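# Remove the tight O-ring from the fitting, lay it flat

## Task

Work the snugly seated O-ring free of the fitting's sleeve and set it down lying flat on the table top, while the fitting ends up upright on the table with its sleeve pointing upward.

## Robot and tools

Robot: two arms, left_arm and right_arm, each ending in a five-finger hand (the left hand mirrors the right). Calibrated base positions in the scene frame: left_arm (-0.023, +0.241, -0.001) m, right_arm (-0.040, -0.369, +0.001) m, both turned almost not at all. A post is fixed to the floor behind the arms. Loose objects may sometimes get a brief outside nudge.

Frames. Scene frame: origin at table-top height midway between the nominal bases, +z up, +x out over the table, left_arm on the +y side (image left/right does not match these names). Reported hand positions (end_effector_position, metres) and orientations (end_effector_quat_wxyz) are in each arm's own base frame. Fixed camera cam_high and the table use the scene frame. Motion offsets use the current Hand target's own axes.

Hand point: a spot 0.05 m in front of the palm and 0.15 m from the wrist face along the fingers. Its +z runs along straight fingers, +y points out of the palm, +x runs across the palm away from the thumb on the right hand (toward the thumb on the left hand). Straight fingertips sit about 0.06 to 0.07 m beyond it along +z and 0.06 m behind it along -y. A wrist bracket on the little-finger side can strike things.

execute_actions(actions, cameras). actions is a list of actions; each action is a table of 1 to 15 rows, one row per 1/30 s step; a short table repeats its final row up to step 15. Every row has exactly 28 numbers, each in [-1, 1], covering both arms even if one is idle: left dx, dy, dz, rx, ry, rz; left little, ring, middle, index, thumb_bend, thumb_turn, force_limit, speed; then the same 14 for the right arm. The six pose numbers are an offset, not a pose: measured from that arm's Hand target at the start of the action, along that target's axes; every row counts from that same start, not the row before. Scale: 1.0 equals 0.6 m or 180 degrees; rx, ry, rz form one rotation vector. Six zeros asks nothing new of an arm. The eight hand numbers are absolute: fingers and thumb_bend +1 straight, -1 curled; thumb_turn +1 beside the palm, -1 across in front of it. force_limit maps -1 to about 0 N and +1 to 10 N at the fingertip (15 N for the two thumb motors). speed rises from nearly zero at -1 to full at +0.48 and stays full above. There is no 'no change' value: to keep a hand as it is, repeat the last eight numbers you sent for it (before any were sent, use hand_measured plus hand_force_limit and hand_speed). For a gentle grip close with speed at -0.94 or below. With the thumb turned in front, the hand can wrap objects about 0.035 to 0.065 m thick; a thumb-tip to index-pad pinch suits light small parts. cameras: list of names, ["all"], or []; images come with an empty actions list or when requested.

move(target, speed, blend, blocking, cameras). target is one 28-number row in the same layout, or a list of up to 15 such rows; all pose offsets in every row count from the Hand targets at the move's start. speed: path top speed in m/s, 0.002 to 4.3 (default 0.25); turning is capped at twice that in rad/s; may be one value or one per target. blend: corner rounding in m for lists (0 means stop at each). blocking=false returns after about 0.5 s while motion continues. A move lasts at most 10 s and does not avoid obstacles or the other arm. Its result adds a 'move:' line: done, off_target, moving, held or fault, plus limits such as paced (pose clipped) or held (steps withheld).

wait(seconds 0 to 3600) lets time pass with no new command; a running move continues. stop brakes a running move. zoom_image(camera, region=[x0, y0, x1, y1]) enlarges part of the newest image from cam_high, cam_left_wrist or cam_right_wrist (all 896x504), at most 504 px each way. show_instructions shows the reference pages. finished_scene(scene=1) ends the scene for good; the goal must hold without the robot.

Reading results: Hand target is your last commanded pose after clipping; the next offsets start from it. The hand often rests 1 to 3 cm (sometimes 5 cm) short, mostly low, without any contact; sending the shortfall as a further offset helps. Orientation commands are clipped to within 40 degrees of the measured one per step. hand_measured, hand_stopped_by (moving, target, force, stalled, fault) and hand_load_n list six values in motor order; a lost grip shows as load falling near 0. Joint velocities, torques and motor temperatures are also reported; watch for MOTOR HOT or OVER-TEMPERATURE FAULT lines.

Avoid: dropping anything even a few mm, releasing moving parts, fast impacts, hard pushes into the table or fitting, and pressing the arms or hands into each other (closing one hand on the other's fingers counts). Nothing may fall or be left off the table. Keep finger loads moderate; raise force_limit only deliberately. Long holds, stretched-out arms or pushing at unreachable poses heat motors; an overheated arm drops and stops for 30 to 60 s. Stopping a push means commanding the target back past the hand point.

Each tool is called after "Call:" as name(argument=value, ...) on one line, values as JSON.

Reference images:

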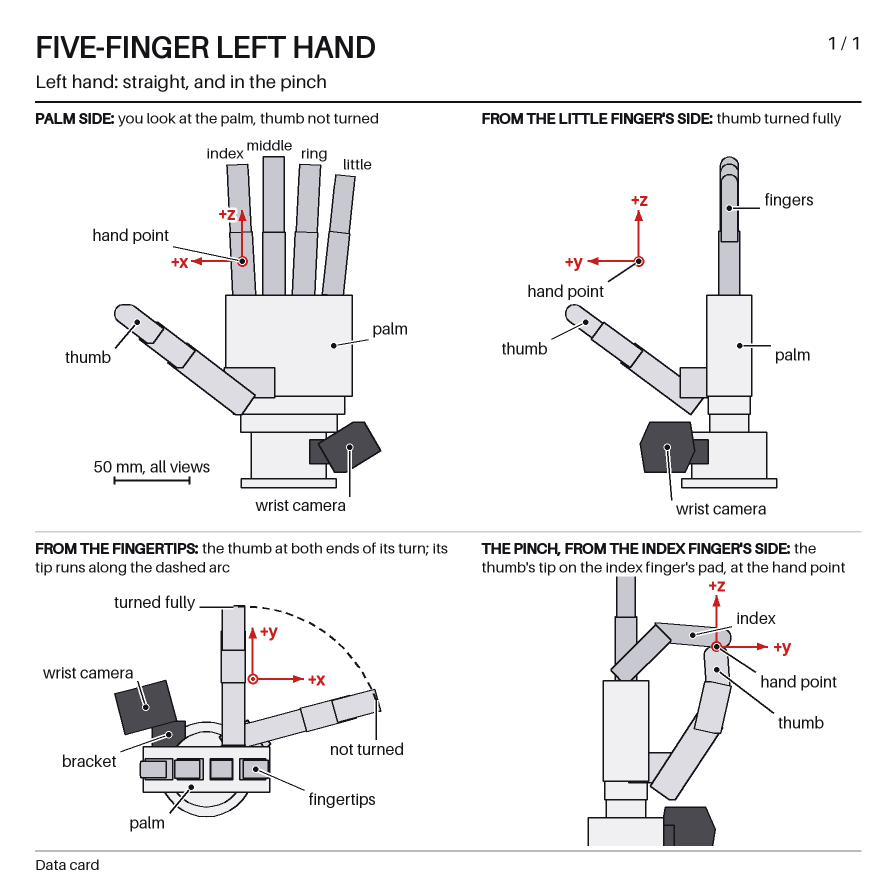

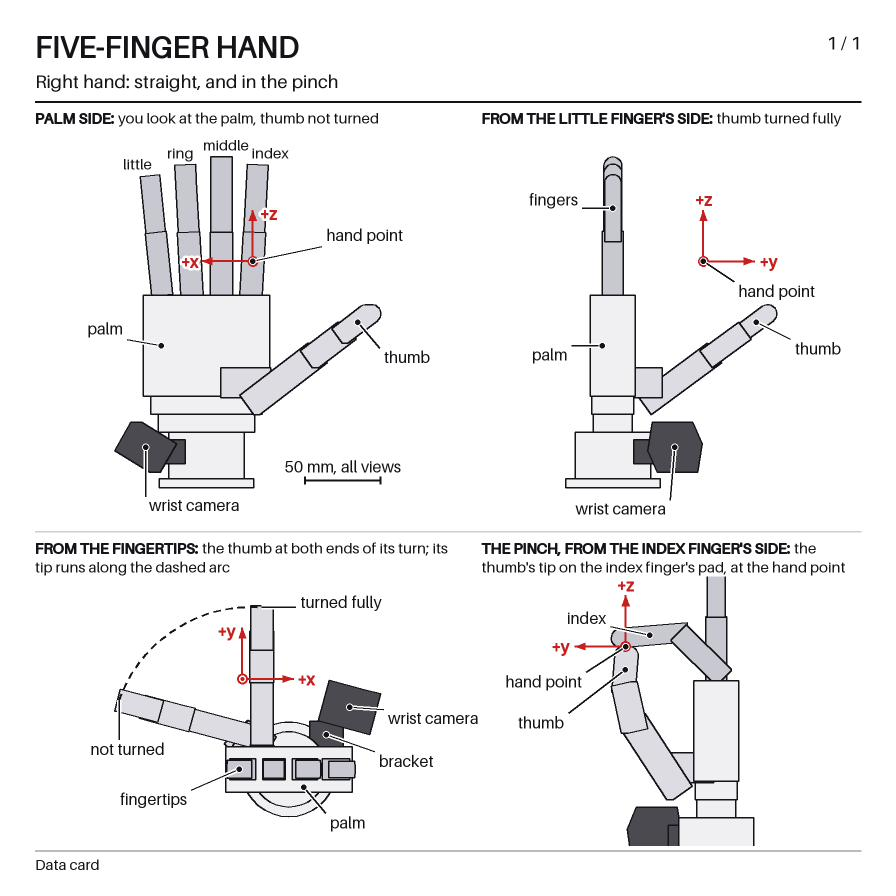

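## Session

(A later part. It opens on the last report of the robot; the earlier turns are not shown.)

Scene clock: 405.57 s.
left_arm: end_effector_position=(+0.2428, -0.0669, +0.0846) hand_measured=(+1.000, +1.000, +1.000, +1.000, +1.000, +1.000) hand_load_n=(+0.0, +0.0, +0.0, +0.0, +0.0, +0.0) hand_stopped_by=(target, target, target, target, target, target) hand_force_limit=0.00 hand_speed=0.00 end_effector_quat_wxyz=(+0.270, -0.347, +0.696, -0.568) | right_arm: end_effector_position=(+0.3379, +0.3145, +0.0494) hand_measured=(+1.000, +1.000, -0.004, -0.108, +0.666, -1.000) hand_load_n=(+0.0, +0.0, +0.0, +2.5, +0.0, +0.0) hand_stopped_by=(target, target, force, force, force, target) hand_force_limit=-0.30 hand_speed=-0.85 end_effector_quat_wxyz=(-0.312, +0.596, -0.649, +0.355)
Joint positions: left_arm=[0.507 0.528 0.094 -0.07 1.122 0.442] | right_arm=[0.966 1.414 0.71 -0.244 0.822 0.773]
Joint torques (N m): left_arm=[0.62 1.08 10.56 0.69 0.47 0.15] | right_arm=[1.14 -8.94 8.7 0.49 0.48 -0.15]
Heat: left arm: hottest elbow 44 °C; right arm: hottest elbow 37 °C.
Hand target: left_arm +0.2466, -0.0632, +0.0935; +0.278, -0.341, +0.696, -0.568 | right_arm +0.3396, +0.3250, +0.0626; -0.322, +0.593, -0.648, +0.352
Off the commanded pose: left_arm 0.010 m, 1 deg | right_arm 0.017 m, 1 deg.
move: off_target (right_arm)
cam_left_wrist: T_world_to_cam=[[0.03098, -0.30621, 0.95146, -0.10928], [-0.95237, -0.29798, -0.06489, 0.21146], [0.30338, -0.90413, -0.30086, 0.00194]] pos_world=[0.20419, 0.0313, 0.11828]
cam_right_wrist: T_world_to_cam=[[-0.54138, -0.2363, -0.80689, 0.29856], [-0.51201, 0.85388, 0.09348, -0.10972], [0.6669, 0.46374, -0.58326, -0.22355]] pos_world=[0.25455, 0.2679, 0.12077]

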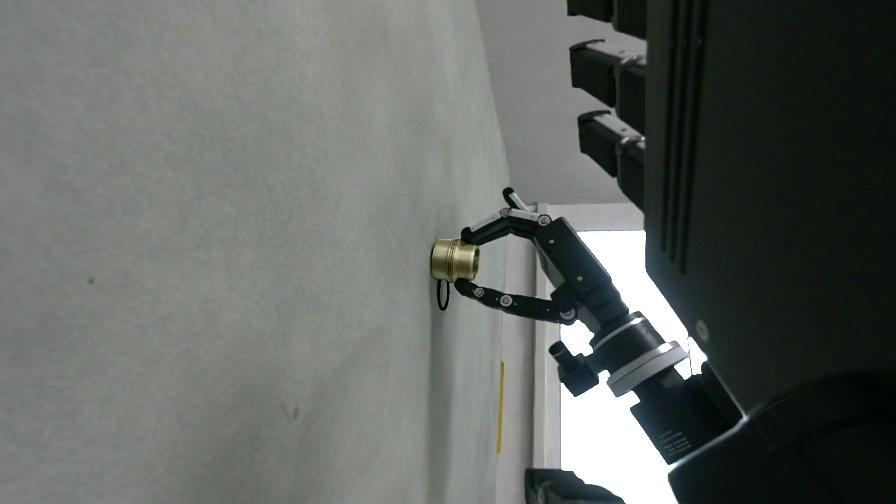

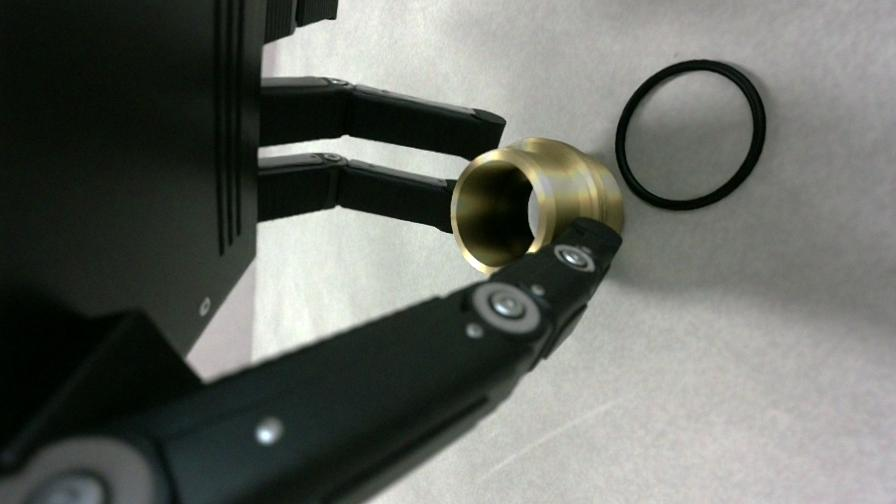

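Call:
move(target=[[0,0,0,0,0,0,1,1,1,1,1,1,0,0,0,0.028,0.0182,0,0,0,1,1,-0.1,-0.15,0.62,-1,-0.3,-0.85],[0,0,0,0,0,0,1,1,1,1,1,1,0,0,0,0.028,0.0182,0,0,0,1,1,0.1,0.02,0.75,-1,-0.5,-0.85]], speed=0.03, cameras=["cam_left_wrist","cam_right_wrist"])

Call:
zoom_image(camera="cam_left_wrist", region=[410, 190, 550, 320])

Scene clock: 408.10 s.
left_arm: end_effector_position=(+0.2428, -0.0669, +0.0846) hand_measured=(+1.000, +1.000, +1.000, +1.000, +1.000, +1.000) hand_load_n=(+0.0, +0.0, +0.0, +0.0, +0.0, +0.0) hand_stopped_by=(target, target, target, target, target, target) hand_force_limit=0.00 hand_speed=0.00 end_effector_quat_wxyz=(+0.270, -0.347, +0.696, -0.568) | right_arm: end_effector_position=(+0.3394, +0.3204, +0.0443) hand_measured=(+1.000, +1.000, +0.100, +0.020, +0.750, -1.000) hand_load_n=(+0.0, +0.0, +0.0, +0.0, +0.0, +0.0) hand_stopped_by=(target, target, target, target, target, target) hand_force_limit=-0.50 hand_speed=-0.85 end_effector_quat_wxyz=(-0.317, +0.595, -0.649, +0.354)
Joint positions: left_arm=[0.507 0.528 0.094 -0.07 1.122 0.442] | right_arm=[0.97 1.436 0.71 -0.212 0.822 0.773]
Joint torques (N m): left_arm=[1.14 0.73 10.44 0.92 0.48 0.12] | right_arm=[1.14 -7.59 6.58 1.7 0.48 -0.14]
Heat: left arm: hottest elbow 44 °C; right arm: hottest elbow 37 °C.
Hand target: left_arm +0.2466, -0.0632, +0.0935; +0.278, -0.341, +0.696, -0.568 | right_arm +0.3397, +0.3250, +0.0425; -0.322, +0.593, -0.648, +0.352
Off the commanded pose: left_arm 0.010 m, 1 deg | right_arm 0.005 m, 1 deg.
move: done
cam_left_wrist: T_world_to_cam=[[0.03098, -0.30621, 0.95146, -0.10928], [-0.95237, -0.29798, -0.06489, 0.21146], [0.30338, -0.90413, -0.30086, 0.00194]] pos_world=[0.20419, 0.0313, 0.11828]
cam_right_wrist: T_world_to_cam=[[-0.53543, -0.23162, -0.8122, 0.29336], [-0.51649, 0.85068, 0.09789, -0.11114], [0.66824, 0.4719, -0.57511, -0.23368]] pos_world=[0.25583, 0.27277, 0.11476]

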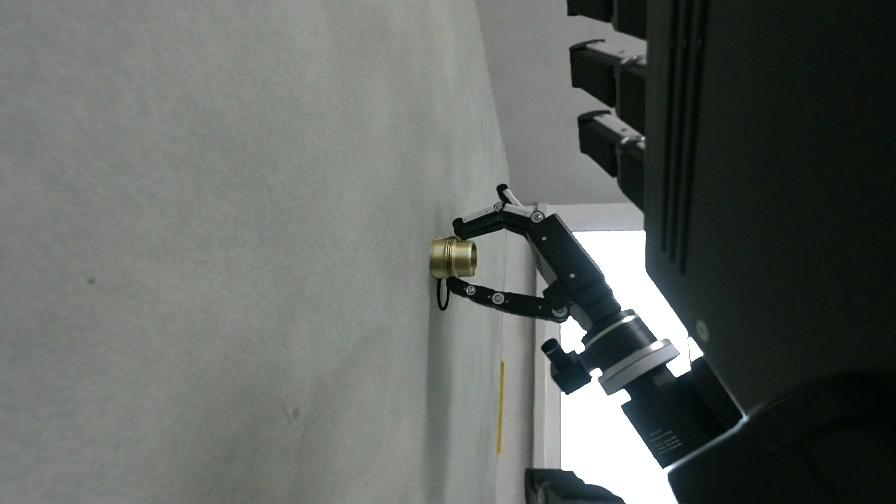

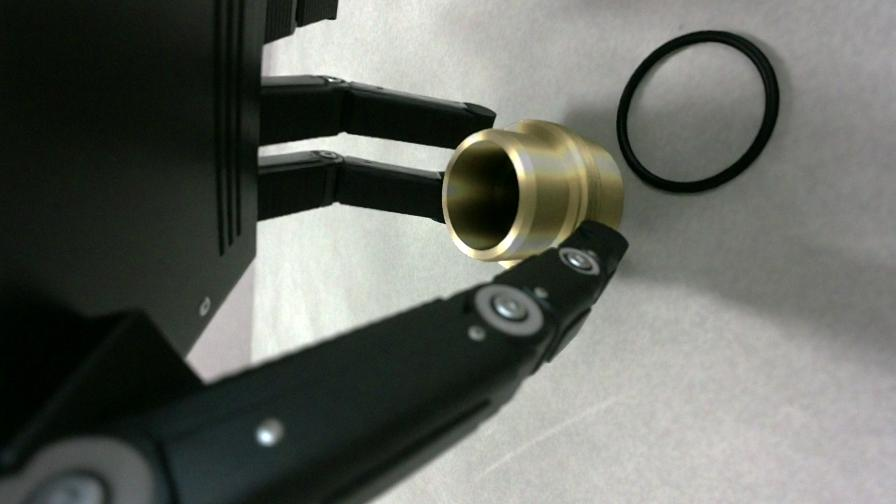

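Scaled by 3.600.

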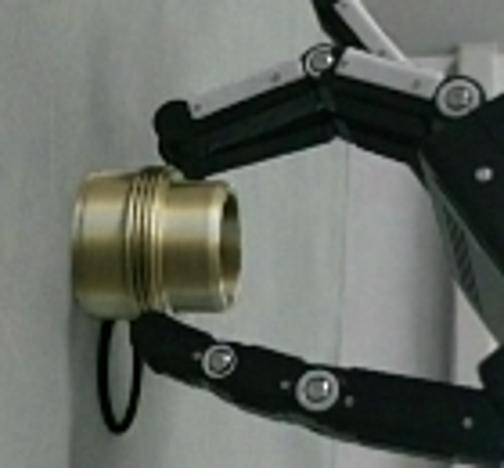

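Call:
move(target=[[0,0,0,0,0,0,1,1,1,1,1,1,0,0,0,0,0,0,0,0,1,1,0.3,0.25,0.85,-1,-0.5,-0.4],[0,0,0,0,0,0,1,1,1,1,1,1,0,0,0,-0.14,-0.091,0,0,0,1,1,0.3,0.25,0.85,-1,-0.5,-0.4]], speed=0.08, cameras=["all"])

Call:
zoom_image(camera="cam_left_wrist", region=[410, 190, 550, 320])

Call:
zoom_image(camera="cam_right_wrist", region=[460, 100, 760, 320])

Scene clock: 412.97 s.
left_arm: end_effector_position=(+0.2428, -0.0669, +0.0846) hand_measured=(+1.000, +1.000, +1.000, +1.000, +1.000, +1.000) hand_load_n=(+0.0, +0.0, +0.0, +0.0, +0.0, -0.5) hand_stopped_by=(target, target, target, target, target, target) hand_force_limit=0.00 hand_speed=0.00 end_effector_quat_wxyz=(+0.270, -0.347, +0.696, -0.568) | right_arm: end_effector_position=(+0.3321, +0.3096, +0.1174) hand_measured=(+1.000, +1.000, +0.300, +0.250, +0.850, -1.000) hand_load_n=(+0.0, +0.0, +0.0, +0.0, +0.0, +0.0) hand_stopped_by=(target, target, target, target, target, target) hand_force_limit=-0.50 hand_speed=-0.40 end_effector_quat_wxyz=(-0.300, +0.604, -0.646, +0.358)
Joint positions: left_arm=[0.507 0.528 0.094 -0.07 1.122 0.442] | right_arm=[0.97 1.282 0.811 -0.507 0.822 0.773]
Joint torques (N m): left_arm=[0.97 0.79 10.54 0.83 0.47 0.15] | right_arm=[1.14 -8.35 11.49 0.76 0.5 -0.15]
Heat: left arm: hottest elbow 44 °C; right arm: hottest elbow 37 °C.
Hand target: left_arm +0.2466, -0.0632, +0.0935; +0.278, -0.341, +0.696, -0.568 | right_arm +0.3396, +0.3250, +0.1427; -0.322, +0.593, -0.648, +0.352
Off the commanded pose: left_arm 0.010 m, 1 deg | right_arm 0.031 m, 3 deg.
move: off_target (right_arm)
cam_left_wrist: T_world_to_cam=[[0.03098, -0.30621, 0.95146, -0.10928], [-0.95237, -0.29798, -0.06489, 0.21146], [0.30338, -0.90413, -0.30086, 0.00194]] pos_world=[0.20419, 0.0313, 0.11828]
cam_right_wrist: T_world_to_cam=[[-0.5535, -0.25798, -0.79189, 0.35805], [-0.51446, 0.85363, 0.08149, -0.11259], [0.65496, 0.4525, -0.60521, -0.1677]] pos_world=[0.2501, 0.26436, 0.19121]

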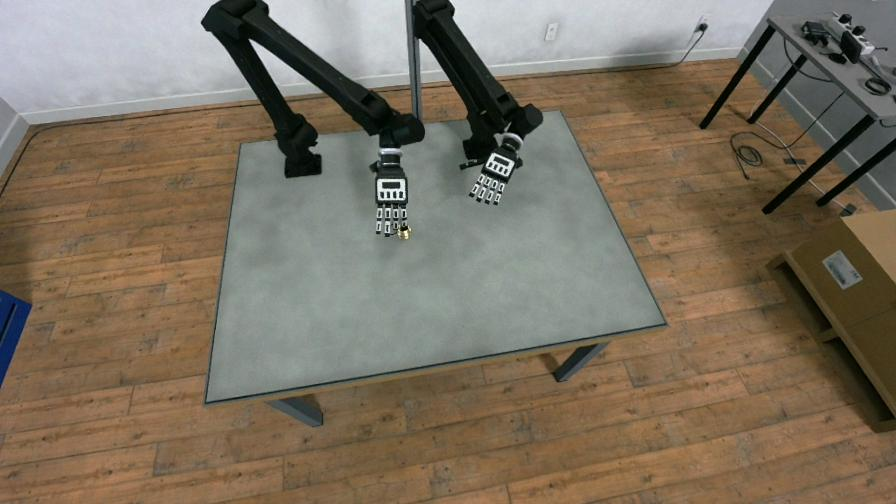

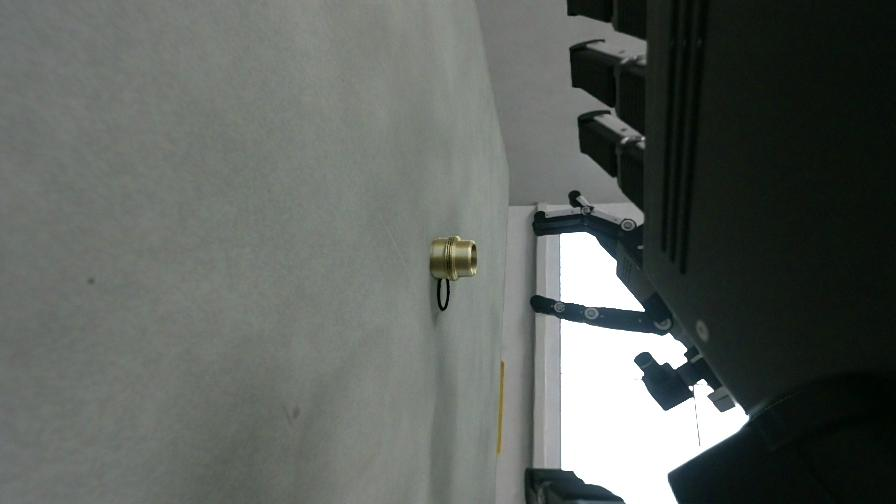

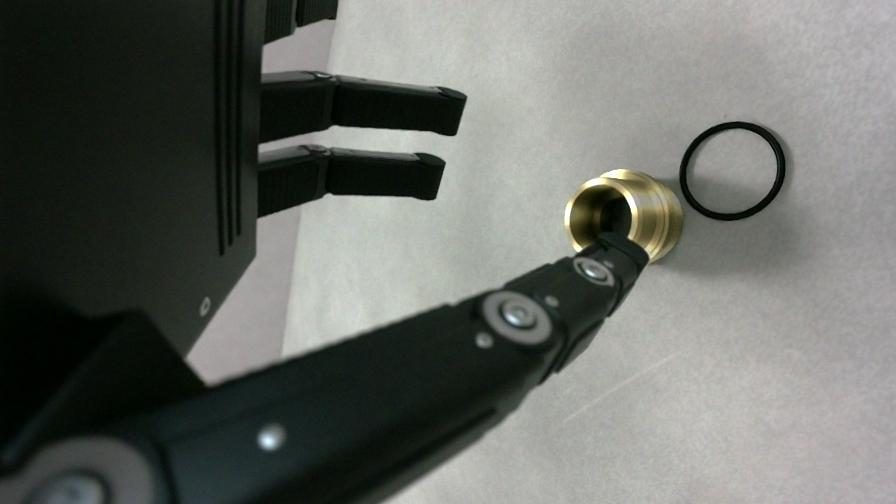

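Scaled by 3.600.

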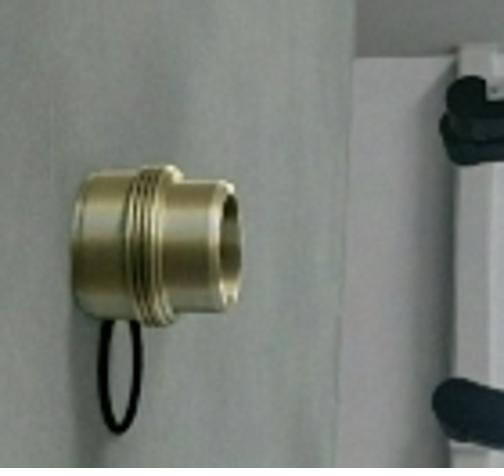

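Scaled by 1.680.

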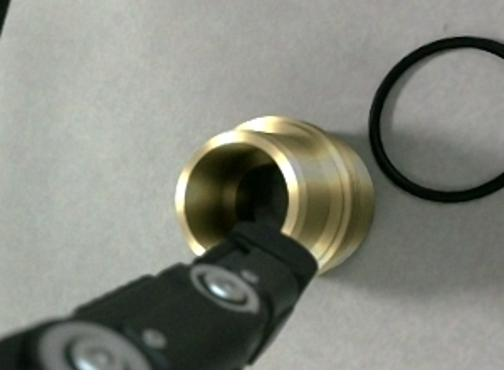

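Call:
finished_scene()

The scene is finished: the task was done.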